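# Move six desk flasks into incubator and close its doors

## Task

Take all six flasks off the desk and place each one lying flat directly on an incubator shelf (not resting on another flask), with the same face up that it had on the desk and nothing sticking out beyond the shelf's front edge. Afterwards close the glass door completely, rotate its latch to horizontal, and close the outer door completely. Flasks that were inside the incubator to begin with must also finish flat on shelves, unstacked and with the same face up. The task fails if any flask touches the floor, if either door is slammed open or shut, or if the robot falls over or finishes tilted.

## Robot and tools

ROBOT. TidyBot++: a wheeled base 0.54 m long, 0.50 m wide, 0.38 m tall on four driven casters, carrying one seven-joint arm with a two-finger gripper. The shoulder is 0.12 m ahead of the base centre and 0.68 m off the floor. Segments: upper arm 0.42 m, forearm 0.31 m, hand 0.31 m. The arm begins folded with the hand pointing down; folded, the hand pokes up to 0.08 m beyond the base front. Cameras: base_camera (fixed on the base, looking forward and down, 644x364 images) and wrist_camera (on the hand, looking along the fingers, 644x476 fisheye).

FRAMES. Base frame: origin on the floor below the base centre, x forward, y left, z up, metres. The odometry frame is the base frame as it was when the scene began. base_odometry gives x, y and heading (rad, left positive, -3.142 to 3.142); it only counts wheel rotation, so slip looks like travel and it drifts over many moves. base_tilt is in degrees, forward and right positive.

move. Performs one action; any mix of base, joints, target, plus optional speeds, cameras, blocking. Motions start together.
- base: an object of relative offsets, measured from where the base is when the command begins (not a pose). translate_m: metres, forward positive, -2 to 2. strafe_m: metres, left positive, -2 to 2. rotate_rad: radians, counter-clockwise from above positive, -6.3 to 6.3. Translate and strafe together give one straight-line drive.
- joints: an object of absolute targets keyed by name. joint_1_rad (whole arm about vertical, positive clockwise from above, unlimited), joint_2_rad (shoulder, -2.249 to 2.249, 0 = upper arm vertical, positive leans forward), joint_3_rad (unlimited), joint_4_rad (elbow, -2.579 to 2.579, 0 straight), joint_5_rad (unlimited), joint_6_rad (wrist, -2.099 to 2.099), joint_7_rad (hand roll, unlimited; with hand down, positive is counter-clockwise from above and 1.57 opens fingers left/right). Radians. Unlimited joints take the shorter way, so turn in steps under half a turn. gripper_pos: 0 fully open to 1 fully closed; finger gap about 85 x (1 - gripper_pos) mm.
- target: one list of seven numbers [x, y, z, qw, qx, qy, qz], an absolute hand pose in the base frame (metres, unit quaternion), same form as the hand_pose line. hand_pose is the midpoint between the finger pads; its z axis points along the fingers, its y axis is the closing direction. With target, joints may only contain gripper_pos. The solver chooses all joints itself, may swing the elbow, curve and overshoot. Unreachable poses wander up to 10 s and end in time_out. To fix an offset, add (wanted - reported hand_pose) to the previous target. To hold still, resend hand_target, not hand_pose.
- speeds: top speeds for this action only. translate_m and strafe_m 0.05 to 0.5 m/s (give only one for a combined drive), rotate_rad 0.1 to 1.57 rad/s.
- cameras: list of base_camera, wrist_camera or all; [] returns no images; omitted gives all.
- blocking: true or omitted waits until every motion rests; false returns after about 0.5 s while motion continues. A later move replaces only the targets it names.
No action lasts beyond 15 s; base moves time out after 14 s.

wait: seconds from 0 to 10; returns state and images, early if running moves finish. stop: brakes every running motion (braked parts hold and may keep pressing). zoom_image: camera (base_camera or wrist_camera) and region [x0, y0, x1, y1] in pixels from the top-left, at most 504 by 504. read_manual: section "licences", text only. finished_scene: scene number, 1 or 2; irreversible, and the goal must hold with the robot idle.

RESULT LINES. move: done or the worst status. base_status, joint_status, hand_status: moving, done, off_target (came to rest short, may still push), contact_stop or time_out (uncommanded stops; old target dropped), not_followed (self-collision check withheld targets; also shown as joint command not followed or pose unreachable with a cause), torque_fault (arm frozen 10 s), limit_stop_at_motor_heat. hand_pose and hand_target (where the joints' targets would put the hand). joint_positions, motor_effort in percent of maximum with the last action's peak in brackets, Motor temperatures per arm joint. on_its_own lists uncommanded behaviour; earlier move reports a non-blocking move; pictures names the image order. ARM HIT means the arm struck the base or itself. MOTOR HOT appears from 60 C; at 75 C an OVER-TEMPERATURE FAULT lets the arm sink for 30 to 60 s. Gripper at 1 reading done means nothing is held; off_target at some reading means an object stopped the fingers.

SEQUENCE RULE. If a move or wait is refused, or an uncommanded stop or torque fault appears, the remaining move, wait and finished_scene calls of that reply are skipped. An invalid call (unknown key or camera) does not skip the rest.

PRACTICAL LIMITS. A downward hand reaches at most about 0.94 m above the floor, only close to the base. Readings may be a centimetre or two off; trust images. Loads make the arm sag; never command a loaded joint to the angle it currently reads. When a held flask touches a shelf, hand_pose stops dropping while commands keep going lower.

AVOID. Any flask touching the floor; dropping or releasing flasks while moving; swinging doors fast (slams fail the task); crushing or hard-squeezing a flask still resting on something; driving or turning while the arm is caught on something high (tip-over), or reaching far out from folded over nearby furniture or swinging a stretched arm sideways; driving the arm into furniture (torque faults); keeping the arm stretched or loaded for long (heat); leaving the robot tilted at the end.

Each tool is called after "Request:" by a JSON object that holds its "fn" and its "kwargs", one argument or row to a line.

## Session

Request:
{"fn": "move", "kwargs": {

}}

Scene clock: 0.00 s.
Motor temperatures (°C): [32 32 26 31 33 33 45]
base_odometry: x=+0.000 y=+0.000 heading=+0.000
base_tilt: forward=+0.0 right=+0.4
base_status: not commanded
joint_positions: joint_1_rad=+0.033 joint_2_rad=-0.325 joint_3_rad=+3.099 joint_4_rad=-2.559 joint_5_rad=+0.039 joint_6_rad=-0.830 joint_7_rad=+1.592 gripper_pos=+0.000
joint_status: not commanded
motor_effort: joint_1_rad=-1 joint_2_rad=-1 joint_3_rad=+1 joint_4_rad=+13 joint_5_rad=+0 joint_6_rad=+2 joint_7_rad=+0
hand_pose: x=+0.2562 y=-0.0080 z=+0.5768 quat_wxyz=(+0.022, +0.999, +0.027, +0.038) (m; base frame)
hand_target: x=+0.2563 y=-0.0080 z=+0.5769 quat_wxyz=(+0.022, +0.999, +0.027, +0.039) (m; base frame)
hand_status: not commanded
pictures: base_camera, wrist_camera
camera_calibration:
wrist_camera: T_world_to_cam=[[0.0846948, -0.995982, 0.0290875, -0.0484017], [-0.987982, -0.087731, -0.127256, 0.39046], [0.129296, -0.0179601, -0.991443, 0.670541], [0, 0, 0, 1]] pos_world=[0.303168, -0.0019088, 0.7159]

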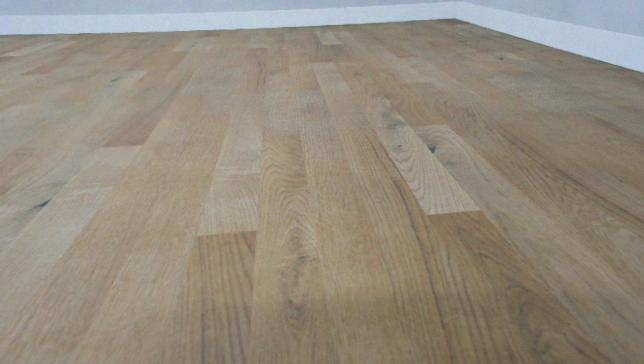

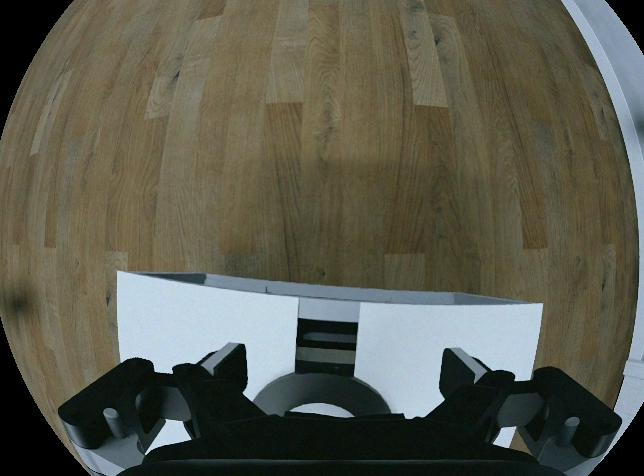

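Request:
{"fn": "move", "kwargs": {
  "joints": {"joint_1_rad": 0.0, "joint_2_rad": -0.31, "joint_3_rad": 3.1416, "joint_4_rad": -2.46, "joint_5_rad": 0.0, "joint_6_rad": 0.66, "joint_7_rad": 1.52},
  "cameras": ["wrist_camera"]
}}

Scene clock: 2.27 s.
Motor temperatures (°C): [32 32 26 31 33 33 45]
move: done
base_odometry: x=+0.000 y=+0.000 heading=+0.000
base_tilt: forward=+0.1 right=+0.3
base_status: not commanded
joint_positions: joint_1_rad=+0.015 joint_2_rad=-0.317 joint_3_rad=+3.125 joint_4_rad=-2.464 joint_5_rad=+0.039 joint_6_rad=+0.580 joint_7_rad=+1.592 gripper_pos=+0.000
joint_status: all done
motor_effort: joint_1_rad=+0(2) joint_2_rad=-7(8) joint_3_rad=+1(2) joint_4_rad=+18(19) joint_5_rad=-1(1) joint_6_rad=+10(10) joint_7_rad=+0(2)
hand_pose: x=+0.5625 y=+0.0097 z=+0.9113 quat_wxyz=(+0.013, +0.705, +0.029, +0.708) (m; base frame)
hand_target: x=+0.5640 y=+0.0013 z=+0.9356 quat_wxyz=(-0.019, +0.678, -0.017, +0.735) (m; base frame)
hand_status: not commanded
pictures: wrist_camera
camera_calibration:
wrist_camera: T_world_to_cam=[[0.0413373, -0.995145, 0.0893194, -0.0969022], [0.0584224, -0.0868355, -0.994508, 0.938963], [0.997436, 0.0463285, 0.0545492, -0.479269], [0, 0, 0, 1]] pos_world=[0.427189, 0.00730742, 0.968605]

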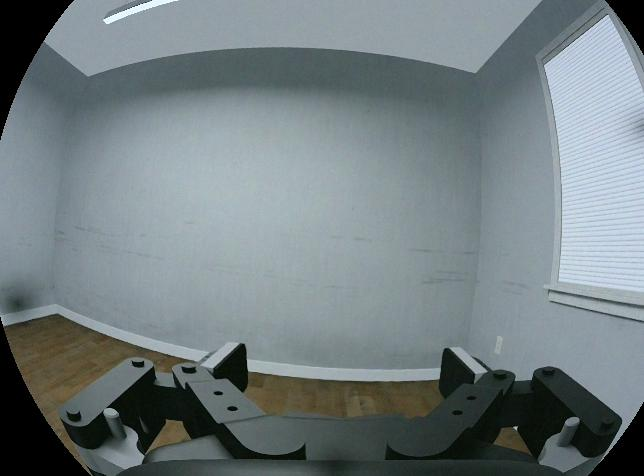

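Request:
{"fn": "move", "kwargs": {
  "base": {"rotate_rad": 1.5},
  "cameras": ["wrist_camera"]
}}

Scene clock: 4.73 s.
Motor temperatures (°C): [32 32 26 31 33 33 45]
move: done
base_odometry: x=+0.000 y=+0.000 heading=+1.499
base_tilt: forward=+0.1 right=+0.4
base_status: done
joint_positions: joint_1_rad=+0.007 joint_2_rad=-0.315 joint_3_rad=+3.131 joint_4_rad=-2.464 joint_5_rad=+0.038 joint_6_rad=+0.581 joint_7_rad=+1.592 gripper_pos=+0.000
joint_status: not commanded
motor_effort: joint_1_rad=+0(2) joint_2_rad=-7(9) joint_3_rad=+1(2) joint_4_rad=+18(19) joint_5_rad=+0(1) joint_6_rad=+9(10) joint_7_rad=+1(1)
hand_pose: x=+0.5630 y=+0.0098 z=+0.9109 quat_wxyz=(+0.012, +0.706, +0.028, +0.708) (m; base frame)
hand_target: x=+0.5640 y=+0.0013 z=+0.9356 quat_wxyz=(-0.019, +0.678, -0.017, +0.735) (m; base frame)
hand_status: not commanded
pictures: wrist_camera
camera_calibration:
wrist_camera: T_world_to_cam=[[0.0428003, -0.995276, 0.0871407, -0.0956185], [0.0577576, -0.0846098, -0.994739, 0.939101], [0.997413, 0.0476081, 0.0538635, -0.479085], [0, 0, 0, 1]] pos_world=[0.427698, 0.00709869, 0.968298]

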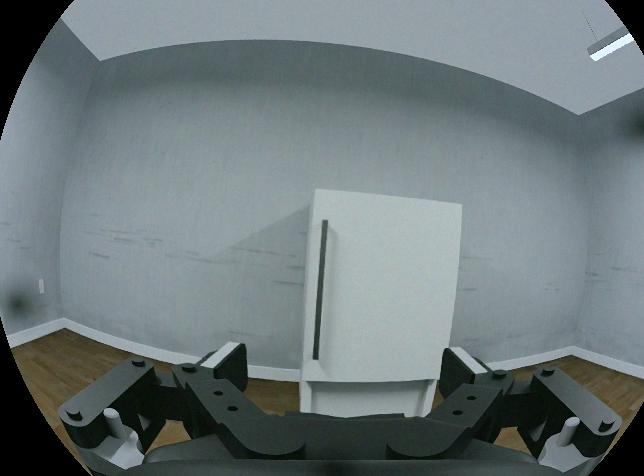

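Request:
{"fn": "move", "kwargs": {
  "base": {"rotate_rad": 1.6},
  "cameras": ["wrist_camera"]
}}

Scene clock: 7.13 s.
Motor temperatures (°C): [32 32 26 31 33 33 45]
move: done
base_odometry: x=+0.000 y=+0.000 heading=+3.098
base_tilt: forward=+0.1 right=+0.4
base_status: done
joint_positions: joint_1_rad=+0.004 joint_2_rad=-0.314 joint_3_rad=+3.134 joint_4_rad=-2.464 joint_5_rad=+0.038 joint_6_rad=+0.581 joint_7_rad=+1.592 gripper_pos=+0.000
joint_status: not commanded
motor_effort: joint_1_rad=+0(2) joint_2_rad=-7(9) joint_3_rad=+1(2) joint_4_rad=+18(19) joint_5_rad=+0(2) joint_6_rad=+10(10) joint_7_rad=+0(1)
hand_pose: x=+0.5632 y=+0.0097 z=+0.9106 quat_wxyz=(+0.011, +0.706, +0.028, +0.708) (m; base frame)
hand_target: x=+0.5640 y=+0.0013 z=+0.9356 quat_wxyz=(-0.019, +0.678, -0.017, +0.735) (m; base frame)
hand_status: not commanded
pictures: wrist_camera
camera_calibration:
wrist_camera: T_world_to_cam=[[0.0428881, -0.995378, 0.0859233, -0.0946707], [0.0573082, -0.0834099, -0.994866, 0.939177], [0.997435, 0.047592, 0.053466, -0.47889], [0, 0, 0, 1]] pos_world=[0.427899, 0.00689478, 0.968094]

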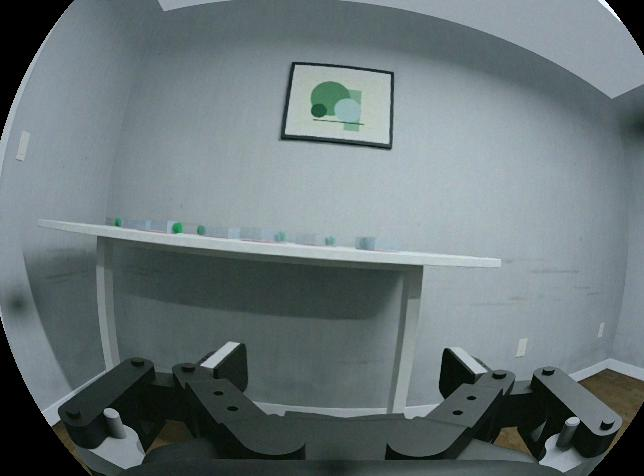

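Request:
{"fn": "zoom_image", "kwargs": {
  "camera": "wrist_camera",
  "region": [30, 190, 290, 290]
}}

Request:
{"fn": "zoom_image", "kwargs": {
  "camera": "wrist_camera",
  "region": [250, 190, 510, 290]
}}

Scaled by 1.938.

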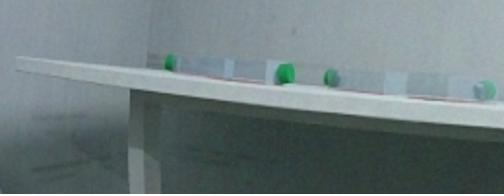

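Scaled by 1.938.

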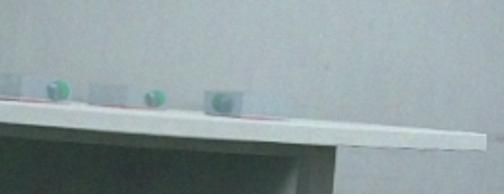

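Request:
{"fn": "move", "kwargs": {
  "joints": {"joint_1_rad": 0.0, "joint_2_rad": 0.0, "joint_3_rad": 3.1416, "joint_4_rad": -0.6, "joint_5_rad": -0.05, "joint_6_rad": -1.5, "joint_7_rad": 1.49},
  "cameras": ["wrist_camera"]
}}

Scene clock: 11.80 s.
Motor temperatures (°C): [32 32 26 31 33 33 45]
move: done
base_odometry: x=+0.000 y=+0.000 heading=+3.098
base_tilt: forward=+0.1 right=+0.4
base_status: not commanded
joint_positions: joint_1_rad=+0.004 joint_2_rad=-0.009 joint_3_rad=+3.134 joint_4_rad=-0.613 joint_5_rad=-0.005 joint_6_rad=-1.420 joint_7_rad=+1.570 gripper_pos=+0.000
joint_status: all done
motor_effort: joint_1_rad=-1(2) joint_2_rad=-14(17) joint_3_rad=+0(2) joint_4_rad=+13(22) joint_5_rad=-1(2) joint_6_rad=+9(11) joint_7_rad=+0(2)
hand_pose: x=+0.5737 y=+0.0043 z=+1.2249 quat_wxyz=(-0.003, +0.848, +0.002, +0.530) (m; base frame)
hand_target: x=+0.5649 y=+0.0169 z=+1.2051 quat_wxyz=(-0.043, +0.867, -0.024, +0.496) (m; base frame)
hand_status: not commanded
pictures: wrist_camera
camera_calibration:
wrist_camera: T_world_to_cam=[[0.0376736, -0.999156, 0.0163473, -0.039379], [-0.389182, -0.0297376, -0.920681, 1.41575], [0.92039, 0.0283233, -0.389974, 0.0814724], [0, 0, 0, 1]] pos_world=[0.477481, 0.000447673, 1.33587]

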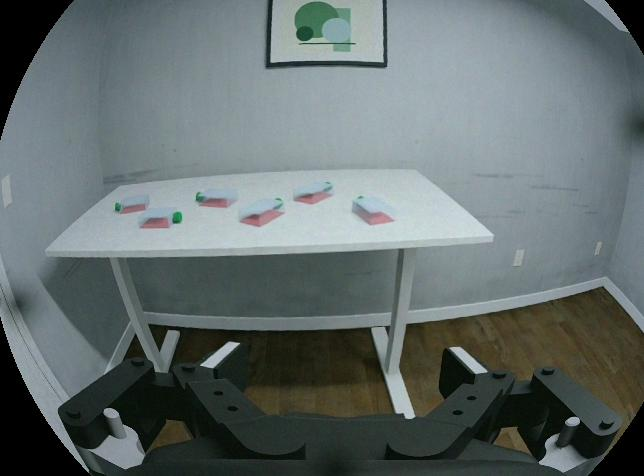

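Request:
{"fn": "zoom_image", "kwargs": {
  "camera": "wrist_camera",
  "region": [100, 160, 260, 250]
}}

Request:
{"fn": "zoom_image", "kwargs": {
  "camera": "wrist_camera",
  "region": [230, 160, 410, 250]
}}

Scaled by 3.150.

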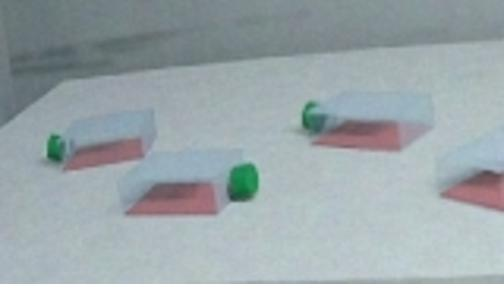

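Scaled by 2.800.

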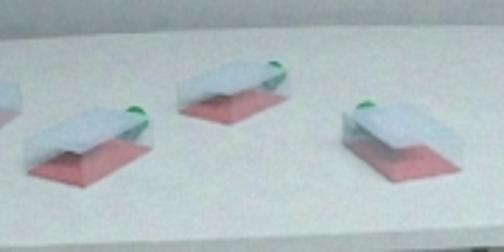

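Request:
{"fn": "move", "kwargs": {
  "base": {"rotate_rad": -1.43},
  "cameras": ["wrist_camera", "base_camera"]
}}

Scene clock: 18.33 s.
Motor temperatures (°C): [32 32 26 31 33 33 45]
move: done
base_odometry: x=+0.000 y=+0.000 heading=+1.669
base_tilt: forward=+0.1 right=+0.2
base_status: done
joint_positions: joint_1_rad=+0.003 joint_2_rad=+0.004 joint_3_rad=+3.141 joint_4_rad=-0.613 joint_5_rad=-0.016 joint_6_rad=-1.422 joint_7_rad=+1.570 gripper_pos=+0.000
joint_status: not commanded
motor_effort: joint_1_rad=+0(3) joint_2_rad=-15(17) joint_3_rad=+1(2) joint_4_rad=+14(15) joint_5_rad=+0(2) joint_6_rad=+9(9) joint_7_rad=+1(1)
hand_pose: x=+0.5805 y=+0.0054 z=+1.2181 quat_wxyz=(-0.007, +0.852, +0.002, +0.523) (m; base frame)
hand_target: x=+0.5649 y=+0.0169 z=+1.2051 quat_wxyz=(-0.043, +0.867, -0.024, +0.496) (m; base frame)
hand_status: not commanded
pictures: base_camera, wrist_camera
camera_calibration:
wrist_camera: T_world_to_cam=[[0.0419058, -0.999085, 0.0085646, -0.0313402], [-0.403568, -0.0247678, -0.914614, 1.41318], [0.913989, 0.0348712, -0.404237, 0.0936337], [0, 0, 0, 1]] pos_world=[0.48605, 0.000424847, 1.33064]

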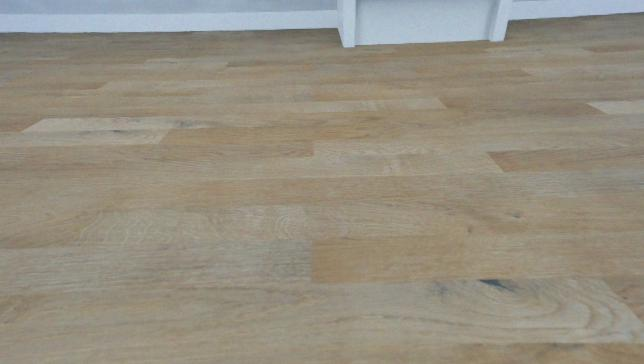

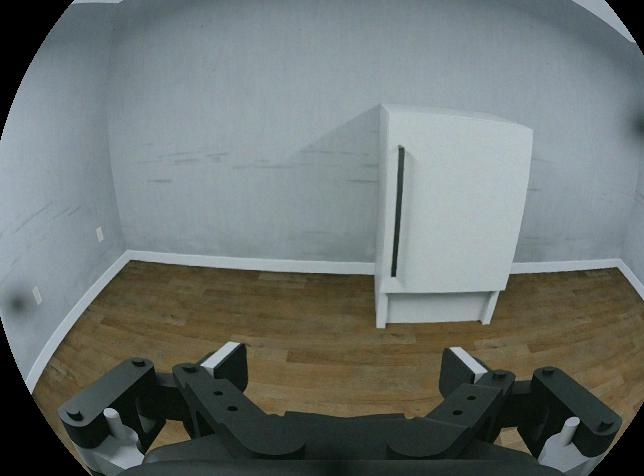

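Request:
{"fn": "move", "kwargs": {
  "base": {"translate_m": 1.1, "strafe_m": -0.23, "rotate_rad": 0.013},
  "joints": {"joint_1_rad": 0.0, "joint_2_rad": 0.455, "joint_4_rad": -2.262, "joint_5_rad": 0.0, "joint_6_rad": 1.21, "joint_7_rad": 1.52, "gripper_pos": 0.3},
  "cameras": ["wrist_camera", "base_camera"]
}}

Scene clock: 24.27 s.
Motor temperatures (°C): [32 32 26 31 33 33 45]
move: done
base_odometry: x=+0.121 y=+1.118 heading=+1.681
base_tilt: forward=+0.2 right=+0.3
base_status: done
joint_positions: joint_1_rad=+0.002 joint_2_rad=+0.456 joint_3_rad=+3.141 joint_4_rad=-2.247 joint_5_rad=-0.017 joint_6_rad=+1.128 joint_7_rad=+1.570 gripper_pos=+0.300
joint_status: all done
motor_effort: joint_1_rad=-1(2) joint_2_rad=-29(33) joint_3_rad=+0(2) joint_4_rad=+12(22) joint_5_rad=+0(2) joint_6_rad=+10(11) joint_7_rad=-1(2)
hand_pose: x=+0.7490 y=-0.0043 z=+0.7739 quat_wxyz=(+0.003, +0.708, -0.009, +0.706) (m; base frame)
hand_target: x=+0.7441 y=+0.0013 z=+0.7932 quat_wxyz=(-0.019, +0.684, -0.017, +0.729) (m; base frame)
hand_status: not commanded
pictures: base_camera, wrist_camera
camera_calibration:
wrist_camera: T_world_to_cam=[[0.00284249, -0.999743, 0.0224714, -0.0257856], [0.0492296, -0.0223044, -0.998538, 0.800478], [0.998783, 0.0039446, 0.0491536, -0.654182], [0, 0, 0, 1]] pos_world=[0.614053, -0.00534437, 0.832043]

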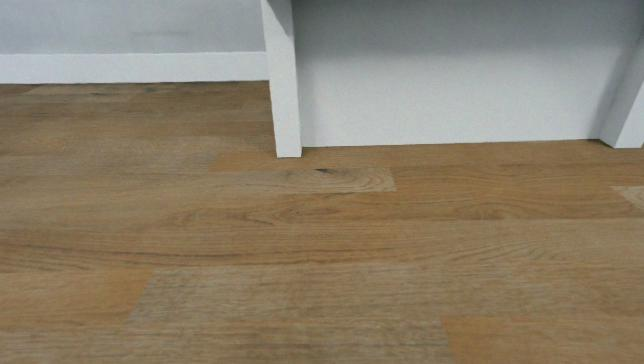

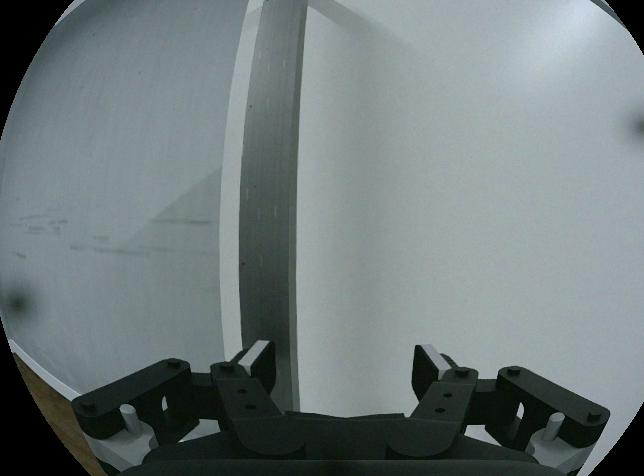

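Request:
{"fn": "move", "kwargs": {
  "base": {"translate_m": 0.05, "strafe_m": 0.04},
  "speeds": {"translate_m": 0.2},
  "cameras": ["wrist_camera"]
}}

Scene clock: 25.87 s.
Motor temperatures (°C): [32 32 26 31 33 33 45]
move: done
base_odometry: x=+0.076 y=+1.163 heading=+1.681
base_tilt: forward=+0.0 right=+0.4
base_status: done
joint_positions: joint_1_rad=+0.024 joint_2_rad=+0.409 joint_3_rad=+3.152 joint_4_rad=-2.346 joint_5_rad=-0.017 joint_6_rad=+1.160 joint_7_rad=+1.570 gripper_pos=+0.300
joint_status: not commanded
motor_effort: joint_1_rad=-5(8) joint_2_rad=-15(29) joint_3_rad=-2(6) joint_4_rad=+28(32) joint_5_rad=+2(4) joint_6_rad=+6(10) joint_7_rad=+0(1)
hand_pose: x=+0.7156 y=-0.0227 z=+0.7694 quat_wxyz=(+0.016, +0.715, -0.018, +0.699) (m; base frame)
hand_target: x=+0.7441 y=+0.0013 z=+0.7932 quat_wxyz=(-0.019, +0.684, -0.017, +0.729) (m; base frame)
hand_status: not commanded
pictures: wrist_camera
camera_calibration:
wrist_camera: T_world_to_cam=[[-0.0283906, -0.999226, 0.0272401, -0.0252662], [0.0282686, -0.0280427, -0.999207, 0.812646], [0.999197, -0.0275981, 0.0290429, -0.606058], [0, 0, 0, 1]] pos_world=[0.581882, -0.0191839, 0.830292]

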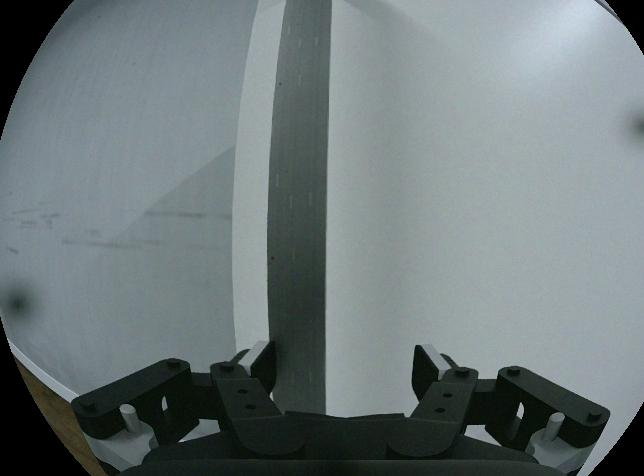

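Request:
{"fn": "move", "kwargs": {
  "base": {"translate_m": -0.07},
  "speeds": {"translate_m": 0.2},
  "cameras": ["wrist_camera"]
}}

Scene clock: 27.30 s.
Motor temperatures (°C): [32 32 26 31 33 33 45]
move: done
base_odometry: x=+0.084 y=+1.093 heading=+1.681
base_tilt: forward=+0.0 right=+0.3
base_status: done
joint_positions: joint_1_rad=+0.011 joint_2_rad=+0.461 joint_3_rad=+3.152 joint_4_rad=-2.261 joint_5_rad=-0.017 joint_6_rad=+1.160 joint_7_rad=+1.570 gripper_pos=+0.300
joint_status: not commanded
motor_effort: joint_1_rad=-1(5) joint_2_rad=-29(31) joint_3_rad=+0(3) joint_4_rad=+11(25) joint_5_rad=-1(2) joint_6_rad=+10(10) joint_7_rad=+0(1)
hand_pose: x=+0.7453 y=-0.0156 z=+0.7745 quat_wxyz=(+0.011, +0.704, -0.014, +0.710) (m; base frame)
hand_target: x=+0.7441 y=+0.0013 z=+0.7932 quat_wxyz=(-0.019, +0.684, -0.017, +0.729) (m; base frame)
hand_status: not commanded
pictures: wrist_camera
camera_calibration:
wrist_camera: T_world_to_cam=[[-0.0163323, -0.999481, 0.0277487, -0.0268928], [0.0614898, -0.0287039, -0.997695, 0.791054], [0.997974, -0.0145884, 0.0619267, -0.659955], [0, 0, 0, 1]] pos_world=[0.609537, -0.0138002, 0.830846]

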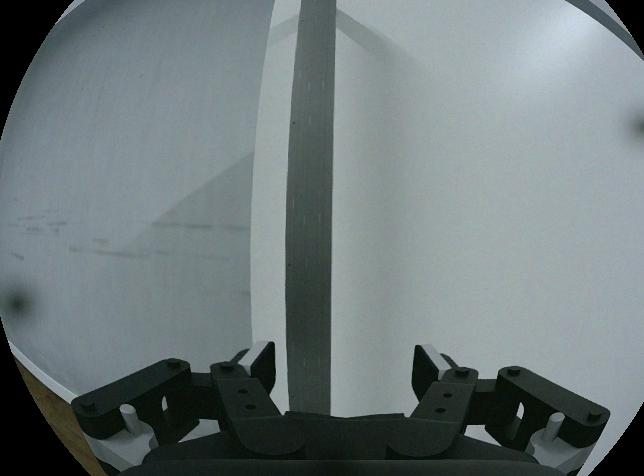

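Request:
{"fn": "move", "kwargs": {
  "base": {"translate_m": 0.045, "strafe_m": 0.018},
  "speeds": {"translate_m": 0.12},
  "cameras": ["wrist_camera"]
}}

Scene clock: 28.47 s.
Motor temperatures (°C): [32 32 26 31 33 33 45]
move: done
base_odometry: x=+0.061 y=+1.136 heading=+1.681
base_tilt: forward=+0.1 right=+0.4
base_status: done
joint_positions: joint_1_rad=+0.008 joint_2_rad=+0.462 joint_3_rad=+3.152 joint_4_rad=-2.261 joint_5_rad=-0.017 joint_6_rad=+1.160 joint_7_rad=+1.570 gripper_pos=+0.300
joint_status: not commanded
motor_effort: joint_1_rad=-1(3) joint_2_rad=-28(30) joint_3_rad=+0(2) joint_4_rad=+12(13) joint_5_rad=+0(1) joint_6_rad=+9(10) joint_7_rad=+0(1)
hand_pose: x=+0.7454 y=-0.0135 z=+0.7739 quat_wxyz=(+0.010, +0.704, -0.012, +0.710) (m; base frame)
hand_target: x=+0.7441 y=+0.0013 z=+0.7932 quat_wxyz=(-0.019, +0.684, -0.017, +0.729) (m; base frame)
hand_status: not commanded
pictures: wrist_camera
camera_calibration:
wrist_camera: T_world_to_cam=[[-0.0130052, -0.999531, 0.0277272, -0.0272957], [0.0607854, -0.0284685, -0.997745, 0.791163], [0.998066, -0.0112905, 0.0611272, -0.659475], [0, 0, 0, 1]] pos_world=[0.609753, -0.0122054, 0.830447]

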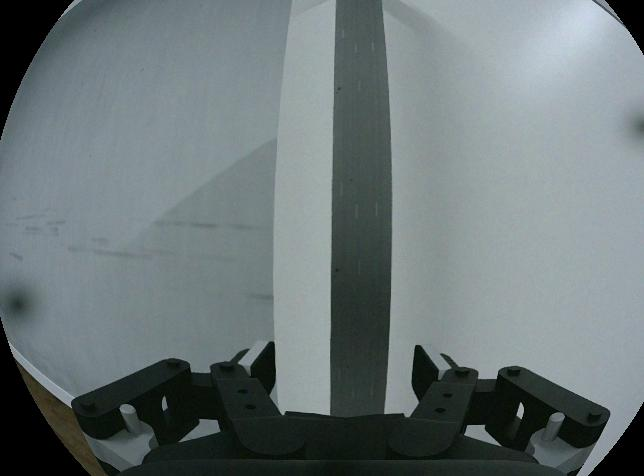

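Request:
{"fn": "move", "kwargs": {
  "base": {"strafe_m": -0.004},
  "joints": {"gripper_pos": 0.85},
  "cameras": ["wrist_camera"]
}}

Scene clock: 29.60 s.
Motor temperatures (°C): [32 32 26 31 33 33 45]
move: off_target
base_odometry: x=+0.064 y=+1.136 heading=+1.681
base_tilt: forward=+0.0 right=+0.4
base_status: done
joint_positions: joint_1_rad=+0.011 joint_2_rad=+0.460 joint_3_rad=+3.153 joint_4_rad=-2.264 joint_5_rad=-0.017 joint_6_rad=+1.161 joint_7_rad=+1.570 gripper_pos=+0.764
joint_status: gripper_pos off_target (ended at +0.764, target +0.850)
motor_effort: joint_1_rad=-3(6) joint_2_rad=-28(29) joint_3_rad=-3(5) joint_4_rad=+12(14) joint_5_rad=+1(5) joint_6_rad=+10(10) joint_7_rad=-1(2)
hand_pose: x=+0.7446 y=-0.0161 z=+0.7739 quat_wxyz=(+0.012, +0.704, -0.014, +0.710) (m; base frame)
hand_target: x=+0.7441 y=+0.0013 z=+0.7932 quat_wxyz=(-0.019, +0.684, -0.017, +0.729) (m; base frame)
hand_status: not commanded
pictures: wrist_camera
camera_calibration:
wrist_camera: T_world_to_cam=[[-0.0174976, -0.999457, 0.0279147, -0.026617], [0.0599511, -0.0289175, -0.997782, 0.791693], [0.998048, -0.0157853, 0.0604246, -0.65815], [0, 0, 0, 1]] pos_world=[0.608937, -0.0140979, 0.830449]

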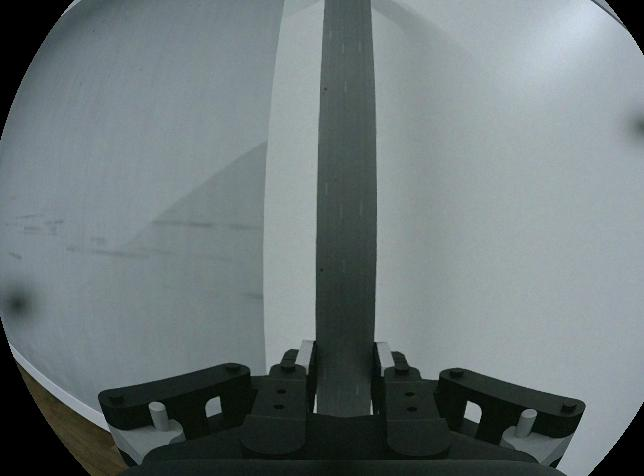

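Request:
{"fn": "move", "kwargs": {
  "base": {"translate_m": -0.1145, "strafe_m": -0.171, "rotate_rad": 0.2},
  "speeds": {"translate_m": 0.16, "rotate_rad": 0.155},
  "cameras": ["wrist_camera"]
}}

Scene clock: 31.70 s.
Motor temperatures (°C): [32 32 26 31 33 33 45]
move: done
base_odometry: x=+0.247 y=+1.041 heading=+1.882
base_tilt: forward=+0.0 right=+0.4
base_status: done
joint_positions: joint_1_rad=+0.018 joint_2_rad=+0.462 joint_3_rad=+3.154 joint_4_rad=-2.263 joint_5_rad=-0.015 joint_6_rad=+1.162 joint_7_rad=+1.570 gripper_pos=+0.766
joint_status: not commanded
motor_effort: joint_1_rad=-3(9) joint_2_rad=-29(39) joint_3_rad=-1(7) joint_4_rad=+11(14) joint_5_rad=-1(5) joint_6_rad=+10(13) joint_7_rad=-1(2)
hand_pose: x=+0.7448 y=-0.0210 z=+0.7738 quat_wxyz=(+0.015, +0.704, -0.016, +0.710) (m; base frame)
hand_target: x=+0.7441 y=+0.0013 z=+0.7932 quat_wxyz=(-0.019, +0.684, -0.017, +0.729) (m; base frame)
hand_status: not commanded
pictures: wrist_camera
camera_calibration:
wrist_camera: T_world_to_cam=[[-0.0243217, -0.999261, 0.0297612, -0.0278632], [0.0606023, -0.031189, -0.997675, 0.790851], [0.997866, -0.0224616, 0.0613161, -0.659118], [0, 0, 0, 1]] pos_world=[0.609106, -0.0179816, 0.830255]

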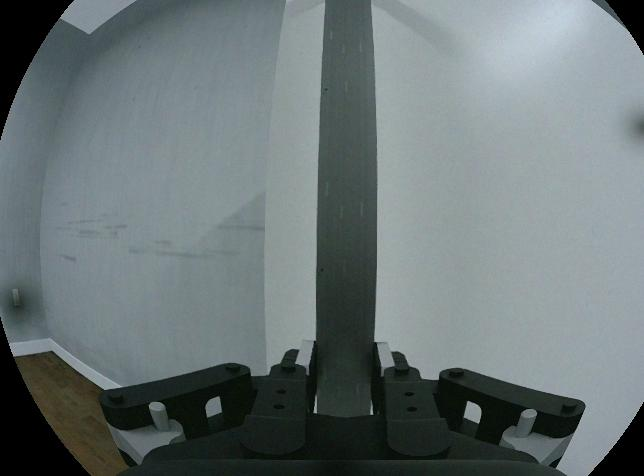

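Request:
{"fn": "move", "kwargs": {
  "base": {"translate_m": -0.1376, "strafe_m": -0.2171, "rotate_rad": 0.25},
  "speeds": {"translate_m": 0.19, "rotate_rad": 0.185},
  "cameras": []
}}

Request:
{"fn": "move", "kwargs": {
  "base": {"translate_m": -0.1376, "strafe_m": -0.2171, "rotate_rad": 0.25},
  "speeds": {"translate_m": 0.19, "rotate_rad": 0.185},
  "cameras": ["wrist_camera"]
}}

Scene clock: 33.93 s.
Motor temperatures (°C): [32 32 26 31 33 34 45]
move: done
base_odometry: x=+0.496 y=+0.977 heading=+2.133
base_tilt: forward=+0.1 right=+0.3
base_status: done
joint_positions: joint_1_rad=+0.024 joint_2_rad=+0.464 joint_3_rad=+3.160 joint_4_rad=-2.260 joint_5_rad=-0.015 joint_6_rad=+1.162 joint_7_rad=+1.570 gripper_pos=+0.766
joint_status: not commanded
motor_effort: joint_1_rad=-4(10) joint_2_rad=-29(32) joint_3_rad=-3(8) joint_4_rad=+12(14) joint_5_rad=+1(7) joint_6_rad=+10(11) joint_7_rad=+0(2)
hand_pose: x=+0.7457 y=-0.0273 z=+0.7738 quat_wxyz=(+0.020, +0.703, -0.018, +0.710) (m; base frame)
hand_target: x=+0.7441 y=+0.0013 z=+0.7932 quat_wxyz=(-0.019, +0.684, -0.017, +0.729) (m; base frame)
hand_status: not commanded
pictures: none
No camera images: "cameras" was empty.

Scene clock: 35.97 s.
Motor temperatures (°C): [32 32 26 31 33 34 45]
move: done
base_odometry: x=+0.754 y=+0.976 heading=+2.384
base_tilt: forward=+0.0 right=+0.4
base_status: done
joint_positions: joint_1_rad=+0.027 joint_2_rad=+0.464 joint_3_rad=+3.162 joint_4_rad=-2.260 joint_5_rad=-0.017 joint_6_rad=+1.162 joint_7_rad=+1.570 gripper_pos=+0.766
joint_status: not commanded
motor_effort: joint_1_rad=-5(11) joint_2_rad=-29(32) joint_3_rad=-4(9) joint_4_rad=+11(14) joint_5_rad=+3(7) joint_6_rad=+9(11) joint_7_rad=+0(2)
hand_pose: x=+0.7456 y=-0.0309 z=+0.7737 quat_wxyz=(+0.022, +0.703, -0.021, +0.710) (m; base frame)
hand_target: x=+0.7441 y=+0.0013 z=+0.7932 quat_wxyz=(-0.019, +0.684, -0.017, +0.729) (m; base frame)
hand_status: not commanded
pictures: wrist_camera
camera_calibration:
wrist_camera: T_world_to_cam=[[-0.0414175, -0.998607, 0.0326773, -0.0272719], [0.0609341, -0.035169, -0.997522, 0.789948], [0.997282, -0.0393238, 0.0623059, -0.660995], [0, 0, 0, 1]] pos_world=[0.609934, -0.0254451, 0.830066]

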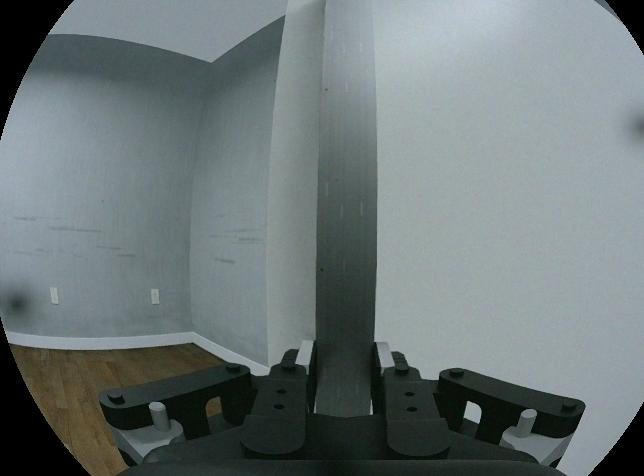

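Request:
{"fn": "move", "kwargs": {
  "joints": {"gripper_pos": 0.2},
  "cameras": []
}}

Request:
{"fn": "move", "kwargs": {
  "base": {"translate_m": -0.2},
  "speeds": {"translate_m": 0.4},
  "cameras": ["wrist_camera"]
}}

Scene clock: 37.77 s.
Motor temperatures (°C): [32 32 26 31 33 34 45]
move: done
base_odometry: x=+0.753 y=+0.976 heading=+2.384
base_tilt: forward=+0.1 right=+0.3
base_status: not commanded
joint_positions: joint_1_rad=+0.005 joint_2_rad=+0.464 joint_3_rad=+3.150 joint_4_rad=-2.260 joint_5_rad=-0.016 joint_6_rad=+1.162 joint_7_rad=+1.570 gripper_pos=+0.200
joint_status: all done
motor_effort: joint_1_rad=-1(6) joint_2_rad=-28(30) joint_3_rad=+0(4) joint_4_rad=+11(12) joint_5_rad=-1(3) joint_6_rad=+10(10) joint_7_rad=+0(1)
hand_pose: x=+0.7461 y=-0.0111 z=+0.7737 quat_wxyz=(+0.009, +0.704, -0.011, +0.710) (m; base frame)
hand_target: x=+0.7441 y=+0.0013 z=+0.7932 quat_wxyz=(-0.019, +0.684, -0.017, +0.729) (m; base frame)
hand_status: not commanded
pictures: none
No camera images: "cameras" was empty.

Scene clock: 39.20 s.
Motor temperatures (°C): [32 32 26 31 33 34 45]
move: done
base_odometry: x=+0.899 y=+0.839 heading=+2.385
base_tilt: forward=+0.0 right=+0.3
base_status: done
joint_positions: joint_1_rad=+0.005 joint_2_rad=+0.459 joint_3_rad=+3.150 joint_4_rad=-2.263 joint_5_rad=-0.016 joint_6_rad=+1.162 joint_7_rad=+1.570 gripper_pos=+0.200
joint_status: not commanded
motor_effort: joint_1_rad=+0(2) joint_2_rad=-28(32) joint_3_rad=+0(1) joint_4_rad=+12(13) joint_5_rad=+0(1) joint_6_rad=+10(10) joint_7_rad=+1(1)
hand_pose: x=+0.7447 y=-0.0111 z=+0.7756 quat_wxyz=(+0.009, +0.703, -0.011, +0.711) (m; base frame)
hand_target: x=+0.7441 y=+0.0013 z=+0.7932 quat_wxyz=(-0.019, +0.684, -0.017, +0.729) (m; base frame)
hand_status: not commanded
pictures: wrist_camera
camera_calibration:
wrist_camera: T_world_to_cam=[[-0.00886125, -0.99959, 0.0272109, -0.0275463], [0.0640077, -0.0277231, -0.997564, 0.790457], [0.99791, -0.00709796, 0.0642272, -0.661082], [0, 0, 0, 1]] pos_world=[0.608861, -0.0103134, 0.83174]

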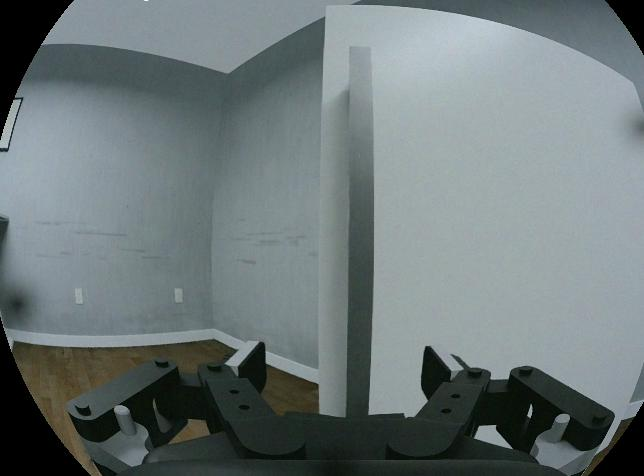

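Request:
{"fn": "move", "kwargs": {
  "base": {"translate_m": 0.52, "strafe_m": 0.649, "rotate_rad": -0.703},
  "joints": {"joint_2_rad": -0.31, "joint_4_rad": -2.46, "joint_6_rad": 0.62, "joint_7_rad": 3.1, "gripper_pos": 0.97},
  "cameras": ["wrist_camera", "base_camera"]
}}

Scene clock: 42.67 s.
Motor temperatures (°C): [32 32 26 31 33 34 45]
move: done
base_odometry: x=+0.075 y=+0.724 heading=+1.681
base_tilt: forward=+0.0 right=+0.3
base_status: done
joint_positions: joint_1_rad=+0.010 joint_2_rad=-0.301 joint_3_rad=+3.150 joint_4_rad=-2.445 joint_5_rad=-0.016 joint_6_rad=+0.698 joint_7_rad=+3.020 gripper_pos=+0.970
joint_status: all done
motor_effort: joint_1_rad=-1(4) joint_2_rad=-8(31) joint_3_rad=+1(3) joint_4_rad=+19(19) joint_5_rad=-1(1) joint_6_rad=+10(11) joint_7_rad=+0(2)
hand_pose: x=+0.5672 y=-0.0103 z=+0.9523 quat_wxyz=(+0.500, +0.505, +0.427, +0.559) (m; base frame)
hand_target: x=+0.5648 y=+0.0013 z=+0.9231 quat_wxyz=(+0.499, +0.500, +0.479, +0.521) (m; base frame)
hand_status: not commanded
pictures: base_camera, wrist_camera
camera_calibration:
wrist_camera: T_world_to_cam=[[-0.108473, -0.104225, 0.988621, -0.882989], [0.0383499, -0.994187, -0.100604, 0.128485], [0.993359, 0.0270007, 0.111839, -0.537702], [0, 0, 0, 1]] pos_world=[0.433423, 0.0502269, 0.946004]

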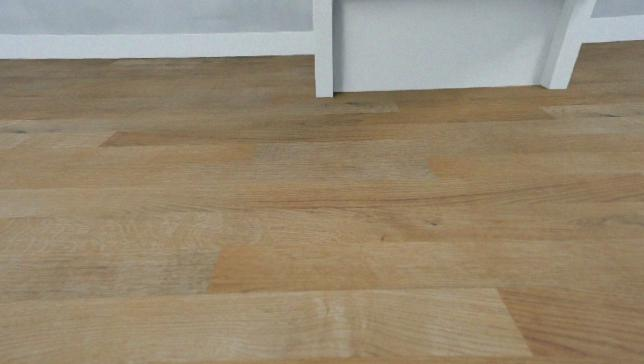

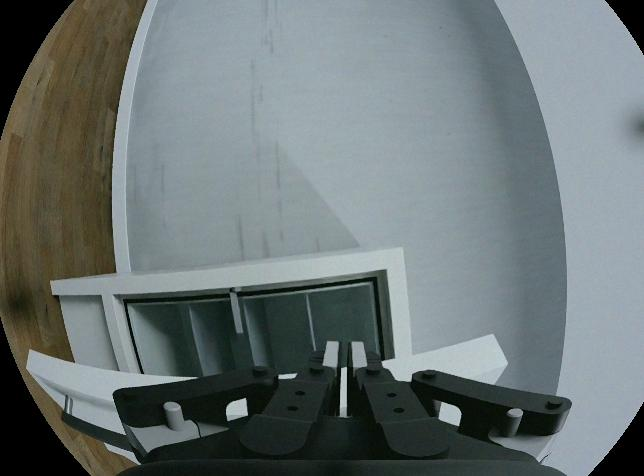

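Request:
{"fn": "move", "kwargs": {
  "base": {"translate_m": 0.13},
  "joints": {"joint_2_rad": 0.055, "joint_4_rad": -2.074, "joint_6_rad": 0.5},
  "cameras": ["wrist_camera"]
}}

Scene clock: 44.57 s.
Motor temperatures (°C): [32 32 26 31 33 33 45]
move: done
base_odometry: x=+0.061 y=+0.853 heading=+1.681
base_tilt: forward=+0.1 right=+0.3
base_status: done
joint_positions: joint_1_rad=+0.010 joint_2_rad=+0.058 joint_3_rad=+3.150 joint_4_rad=-2.089 joint_5_rad=-0.016 joint_6_rad=+0.578 joint_7_rad=+3.020 gripper_pos=+0.970
joint_status: all done
motor_effort: joint_1_rad=-1(2) joint_2_rad=-21(24) joint_3_rad=+1(1) joint_4_rad=+19(20) joint_5_rad=+0(1) joint_6_rad=+10(11) joint_7_rad=+0(1)
hand_pose: x=+0.7183 y=-0.0119 z=+0.9311 quat_wxyz=(+0.473, +0.538, +0.458, +0.527) (m; base frame)
hand_target: x=+0.7196 y=+0.0013 z=+0.9173 quat_wxyz=(+0.475, +0.525, +0.504, +0.495) (m; base frame)
hand_status: not commanded
pictures: wrist_camera
camera_calibration:
wrist_camera: T_world_to_cam=[[0.0147573, -0.104144, 0.994453, -0.939666], [0.0271085, -0.994154, -0.104515, 0.130673], [0.999524, 0.0285004, -0.0118479, -0.574615], [0, 0, 0, 1]] pos_world=[0.584666, 0.0484252, 0.941303]

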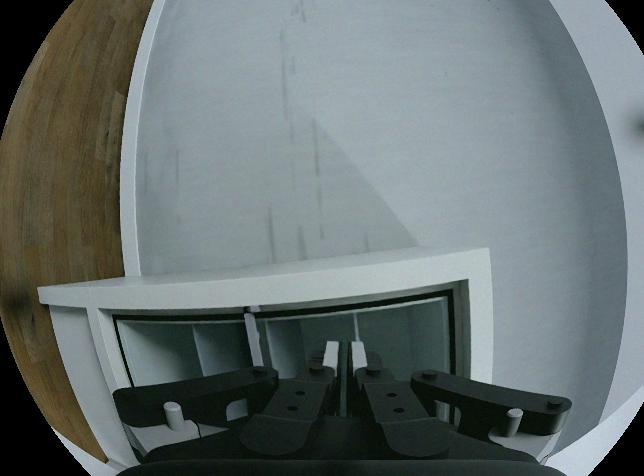

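Request:
{"fn": "move", "kwargs": {
  "base": {"translate_m": -0.218, "strafe_m": -0.416},
  "speeds": {"strafe_m": 0.22},
  "cameras": ["wrist_camera"]
}}

Scene clock: 47.57 s.
Motor temperatures (°C): [32 32 26 31 33 33 45]
move: done
base_odometry: x=+0.498 y=+0.682 heading=+1.681
base_tilt: forward=+0.0 right=+0.4
base_status: done
joint_positions: joint_1_rad=+0.005 joint_2_rad=+0.059 joint_3_rad=+3.149 joint_4_rad=-2.087 joint_5_rad=-0.016 joint_6_rad=+0.576 joint_7_rad=+3.020 gripper_pos=+0.970
joint_status: not commanded
motor_effort: joint_1_rad=+0(2) joint_2_rad=-22(24) joint_3_rad=+0(2) joint_4_rad=+19(19) joint_5_rad=-1(1) joint_6_rad=+10(10) joint_7_rad=+0(1)
hand_pose: x=+0.7188 y=-0.0087 z=+0.9314 quat_wxyz=(+0.471, +0.537, +0.459, +0.528) (m; base frame)
hand_target: x=+0.7196 y=+0.0013 z=+0.9173 quat_wxyz=(+0.475, +0.525, +0.504, +0.495) (m; base frame)
hand_status: not commanded
pictures: wrist_camera
camera_calibration:
wrist_camera: T_world_to_cam=[[0.0156053, -0.10396, 0.994459, -0.940318], [0.0323481, -0.994007, -0.10442, 0.130027], [0.999355, 0.0337983, -0.0121489, -0.574758], [0, 0, 0, 1]] pos_world=[0.584855, 0.0509185, 0.941703]

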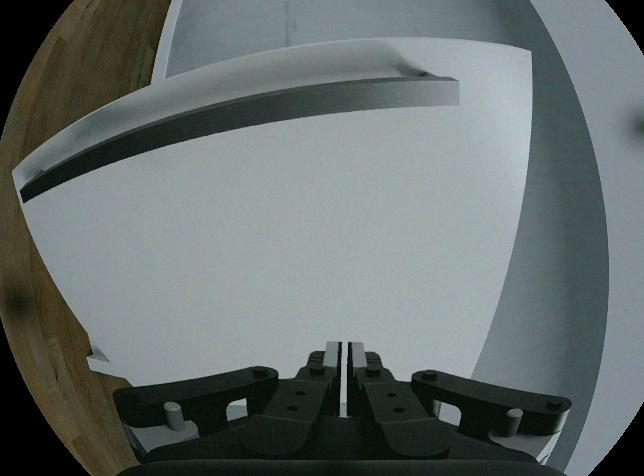

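Request:
{"fn": "move", "kwargs": {
  "base": {"translate_m": 0.2, "strafe_m": 0.416},
  "speeds": {"strafe_m": 0.4},
  "cameras": []
}}

Request:
{"fn": "move", "kwargs": {
  "base": {"translate_m": 0.09},
  "speeds": {"translate_m": 0.3},
  "cameras": []
}}

Request:
{"fn": "move", "kwargs": {
  "base": {"translate_m": -0.015, "strafe_m": -0.16},
  "speeds": {"strafe_m": 0.18},
  "cameras": ["wrist_camera"]
}}

Scene clock: 50.33 s.
Motor temperatures (°C): [32 32 26 31 33 33 45]
move: done
base_odometry: x=+0.063 y=+0.835 heading=+1.682
base_tilt: forward=+0.0 right=+0.4
base_status: done
joint_positions: joint_1_rad=+0.003 joint_2_rad=+0.059 joint_3_rad=+3.148 joint_4_rad=-2.085 joint_5_rad=-0.016 joint_6_rad=+0.575 joint_7_rad=+3.020 gripper_pos=+0.970
joint_status: not commanded
motor_effort: joint_1_rad=+0(3) joint_2_rad=-21(24) joint_3_rad=+0(2) joint_4_rad=+18(19) joint_5_rad=+0(1) joint_6_rad=+10(10) joint_7_rad=+0(1)
hand_pose: x=+0.7192 y=-0.0066 z=+0.9315 quat_wxyz=(+0.470, +0.536, +0.460, +0.529) (m; base frame)
hand_target: x=+0.7196 y=+0.0013 z=+0.9173 quat_wxyz=(+0.475, +0.525, +0.504, +0.495) (m; base frame)
hand_status: not commanded
pictures: none
No camera images: "cameras" was empty.

Scene clock: 51.53 s.
Motor temperatures (°C): [32 32 26 31 33 33 45]
move: done
base_odometry: x=+0.052 y=+0.925 heading=+1.682
base_tilt: forward=+0.1 right=+0.3
base_status: done
joint_positions: joint_1_rad=+0.003 joint_2_rad=+0.065 joint_3_rad=+3.148 joint_4_rad=-2.082 joint_5_rad=-0.016 joint_6_rad=+0.574 joint_7_rad=+3.020 gripper_pos=+0.970
joint_status: not commanded
motor_effort: joint_1_rad=+0(1) joint_2_rad=-21(24) joint_3_rad=+0(1) joint_4_rad=+18(19) joint_5_rad=+0(1) joint_6_rad=+10(10) joint_7_rad=+1(1)
hand_pose: x=+0.7211 y=-0.0066 z=+0.9296 quat_wxyz=(+0.469, +0.537, +0.461, +0.528) (m; base frame)
hand_target: x=+0.7196 y=+0.0013 z=+0.9173 quat_wxyz=(+0.475, +0.525, +0.504, +0.495) (m; base frame)
hand_status: not commanded
pictures: none
No camera images: "cameras" was empty.

Scene clock: 53.13 s.
Motor temperatures (°C): [32 32 26 31 33 33 45]
move: done
base_odometry: x=+0.213 y=+0.928 heading=+1.682
base_tilt: forward=+0.1 right=+0.4
base_status: done
joint_positions: joint_1_rad=-0.024 joint_2_rad=+0.061 joint_3_rad=+3.124 joint_4_rad=-2.082 joint_5_rad=-0.009 joint_6_rad=+0.573 joint_7_rad=+3.028 gripper_pos=+0.970
joint_status: not commanded
motor_effort: joint_1_rad=+4(8) joint_2_rad=-20(23) joint_3_rad=+5(9) joint_4_rad=+20(22) joint_5_rad=-2(7) joint_6_rad=+9(10) joint_7_rad=+0(2)
hand_pose: x=+0.7195 y=+0.0247 z=+0.9314 quat_wxyz=(+0.459, +0.521, +0.478, +0.538) (m; base frame)
hand_target: x=+0.7196 y=+0.0013 z=+0.9173 quat_wxyz=(+0.475, +0.525, +0.504, +0.495) (m; base frame)
hand_status: not commanded
pictures: wrist_camera
camera_calibration:
wrist_camera: T_world_to_cam=[[0.0225869, -0.0900531, 0.995681, -0.943364], [0.0900383, -0.991704, -0.0917359, 0.109867], [0.995682, 0.0917214, -0.0142913, -0.573381], [0, 0, 0, 1]] pos_world=[0.582321, 0.076594, 0.941174]

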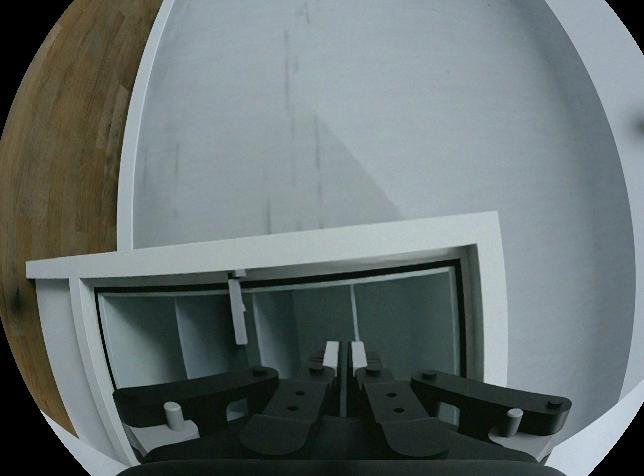

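Request:
{"fn": "move", "kwargs": {
  "base": {"translate_m": -0.15, "strafe_m": -0.11},
  "speeds": {"translate_m": 0.22},
  "cameras": []
}}

Request:
{"fn": "move", "kwargs": {
  "base": {"translate_m": -0.13, "strafe_m": -0.33},
  "speeds": {"strafe_m": 0.22},
  "cameras": ["wrist_camera"]
}}

Scene clock: 55.13 s.
Motor temperatures (°C): [32 32 26 31 33 33 45]
move: done
base_odometry: x=+0.339 y=+0.791 heading=+1.682
base_tilt: forward=+0.1 right=+0.4
base_status: done
joint_positions: joint_1_rad=-0.005 joint_2_rad=+0.060 joint_3_rad=+3.133 joint_4_rad=-2.077 joint_5_rad=-0.009 joint_6_rad=+0.572 joint_7_rad=+3.029 gripper_pos=+0.970
joint_status: not commanded
motor_effort: joint_1_rad=+0(8) joint_2_rad=-21(25) joint_3_rad=+0(9) joint_4_rad=+18(20) joint_5_rad=+0(5) joint_6_rad=+10(11) joint_7_rad=+0(1)
hand_pose: x=+0.7207 y=+0.0075 z=+0.9347 quat_wxyz=(+0.468, +0.526, +0.470, +0.533) (m; base frame)
hand_target: x=+0.7196 y=+0.0013 z=+0.9173 quat_wxyz=(+0.475, +0.525, +0.504, +0.495) (m; base frame)
hand_status: not commanded
pictures: none
No camera images: "cameras" was empty.

Scene clock: 57.53 s.
Motor temperatures (°C): [32 32 26 31 33 33 45]
move: done
base_odometry: x=+0.682 y=+0.698 heading=+1.682
base_tilt: forward=+0.1 right=+0.4
base_status: done
joint_positions: joint_1_rad=-0.006 joint_2_rad=+0.059 joint_3_rad=+3.133 joint_4_rad=-2.078 joint_5_rad=-0.006 joint_6_rad=+0.571 joint_7_rad=+3.029 gripper_pos=+0.970
joint_status: not commanded
motor_effort: joint_1_rad=-1(8) joint_2_rad=-22(24) joint_3_rad=+0(9) joint_4_rad=+18(22) joint_5_rad=-1(4) joint_6_rad=+10(11) joint_7_rad=+0(1)
hand_pose: x=+0.7203 y=+0.0090 z=+0.9347 quat_wxyz=(+0.468, +0.525, +0.472, +0.532) (m; base frame)
hand_target: x=+0.7196 y=+0.0013 z=+0.9173 quat_wxyz=(+0.475, +0.525, +0.504, +0.495) (m; base frame)
hand_status: not commanded
pictures: wrist_camera
camera_calibration:
wrist_camera: T_world_to_cam=[[0.0156725, -0.086941, 0.99609, -0.943434], [0.0649105, -0.994023, -0.0877819, 0.108853], [0.997768, 0.0660324, -0.00993548, -0.578032], [0, 0, 0, 1]] pos_world=[0.584462, 0.0643477, 0.943558]

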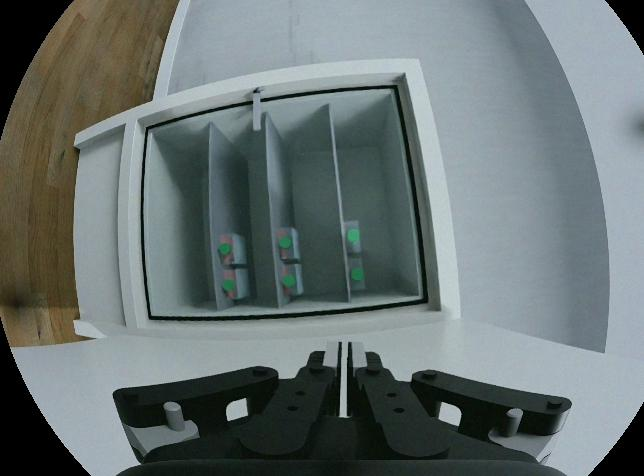

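Request:
{"fn": "move", "kwargs": {
  "base": {"translate_m": 0.01, "strafe_m": -0.19},
  "speeds": {"strafe_m": 0.2},
  "cameras": ["wrist_camera"]
}}

Scene clock: 59.33 s.
Motor temperatures (°C): [32 32 26 31 33 33 45]
move: done
base_odometry: x=+0.870 y=+0.729 heading=+1.682
base_tilt: forward=+0.1 right=+0.4
base_status: done
joint_positions: joint_1_rad=+0.000 joint_2_rad=+0.059 joint_3_rad=+3.139 joint_4_rad=-2.078 joint_5_rad=-0.005 joint_6_rad=+0.570 joint_7_rad=+3.029 gripper_pos=+0.970
joint_status: not commanded
motor_effort: joint_1_rad=+0(7) joint_2_rad=-21(22) joint_3_rad=+1(8) joint_4_rad=+18(19) joint_5_rad=-1(3) joint_6_rad=+9(10) joint_7_rad=-1(1)
hand_pose: x=+0.7204 y=+0.0021 z=+0.9347 quat_wxyz=(+0.471, +0.527, +0.469, +0.529) (m; base frame)
hand_target: x=+0.7196 y=+0.0013 z=+0.9173 quat_wxyz=(+0.475, +0.525, +0.504, +0.495) (m; base frame)
hand_status: not commanded
pictures: wrist_camera
camera_calibration:
wrist_camera: T_world_to_cam=[[0.0147282, -0.0855165, 0.996228, -0.943562], [0.0537709, -0.994827, -0.0861912, 0.108625], [0.998445, 0.0548375, -0.0100537, -0.578033], [0, 0, 0, 1]] pos_world=[0.58519, 0.0590708, 0.943554]

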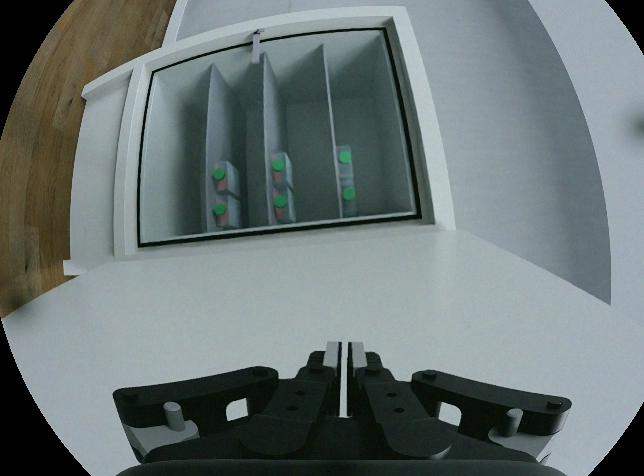

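Request:
{"fn": "move", "kwargs": {
  "base": {"translate_m": 0.03, "strafe_m": -0.12},
  "speeds": {"strafe_m": 0.16},
  "cameras": ["wrist_camera"]
}}

Scene clock: 60.93 s.
Motor temperatures (°C): [32 32 26 31 33 33 45]
move: done
base_odometry: x=+0.986 y=+0.772 heading=+1.682
base_tilt: forward=+0.2 right=+0.4
base_status: done
joint_positions: joint_1_rad=-0.022 joint_2_rad=+0.058 joint_3_rad=+3.123 joint_4_rad=-2.078 joint_5_rad=-0.002 joint_6_rad=+0.570 joint_7_rad=+3.029 gripper_pos=+0.970
joint_status: not commanded
motor_effort: joint_1_rad=+2(8) joint_2_rad=-21(22) joint_3_rad=+3(9) joint_4_rad=+19(20) joint_5_rad=-2(6) joint_6_rad=+10(10) joint_7_rad=+0(1)
hand_pose: x=+0.7194 y=+0.0253 z=+0.9352 quat_wxyz=(+0.461, +0.517, +0.480, +0.539) (m; base frame)
hand_target: x=+0.7196 y=+0.0013 z=+0.9173 quat_wxyz=(+0.475, +0.525, +0.504, +0.495) (m; base frame)
hand_status: not commanded
pictures: wrist_camera
camera_calibration:
wrist_camera: T_world_to_cam=[[0.017364, -0.0830149, 0.996397, -0.944176], [0.093372, -0.992058, -0.0842806, 0.101417], [0.99548, 0.094499, -0.00947485, -0.577675], [0, 0, 0, 1]] pos_world=[0.581989, 0.076821, 0.943849]

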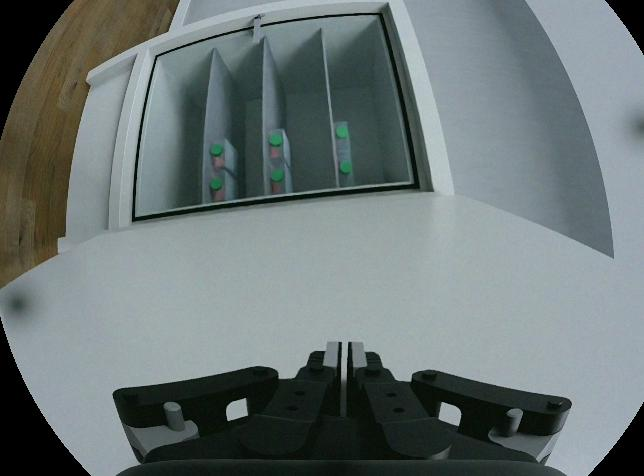

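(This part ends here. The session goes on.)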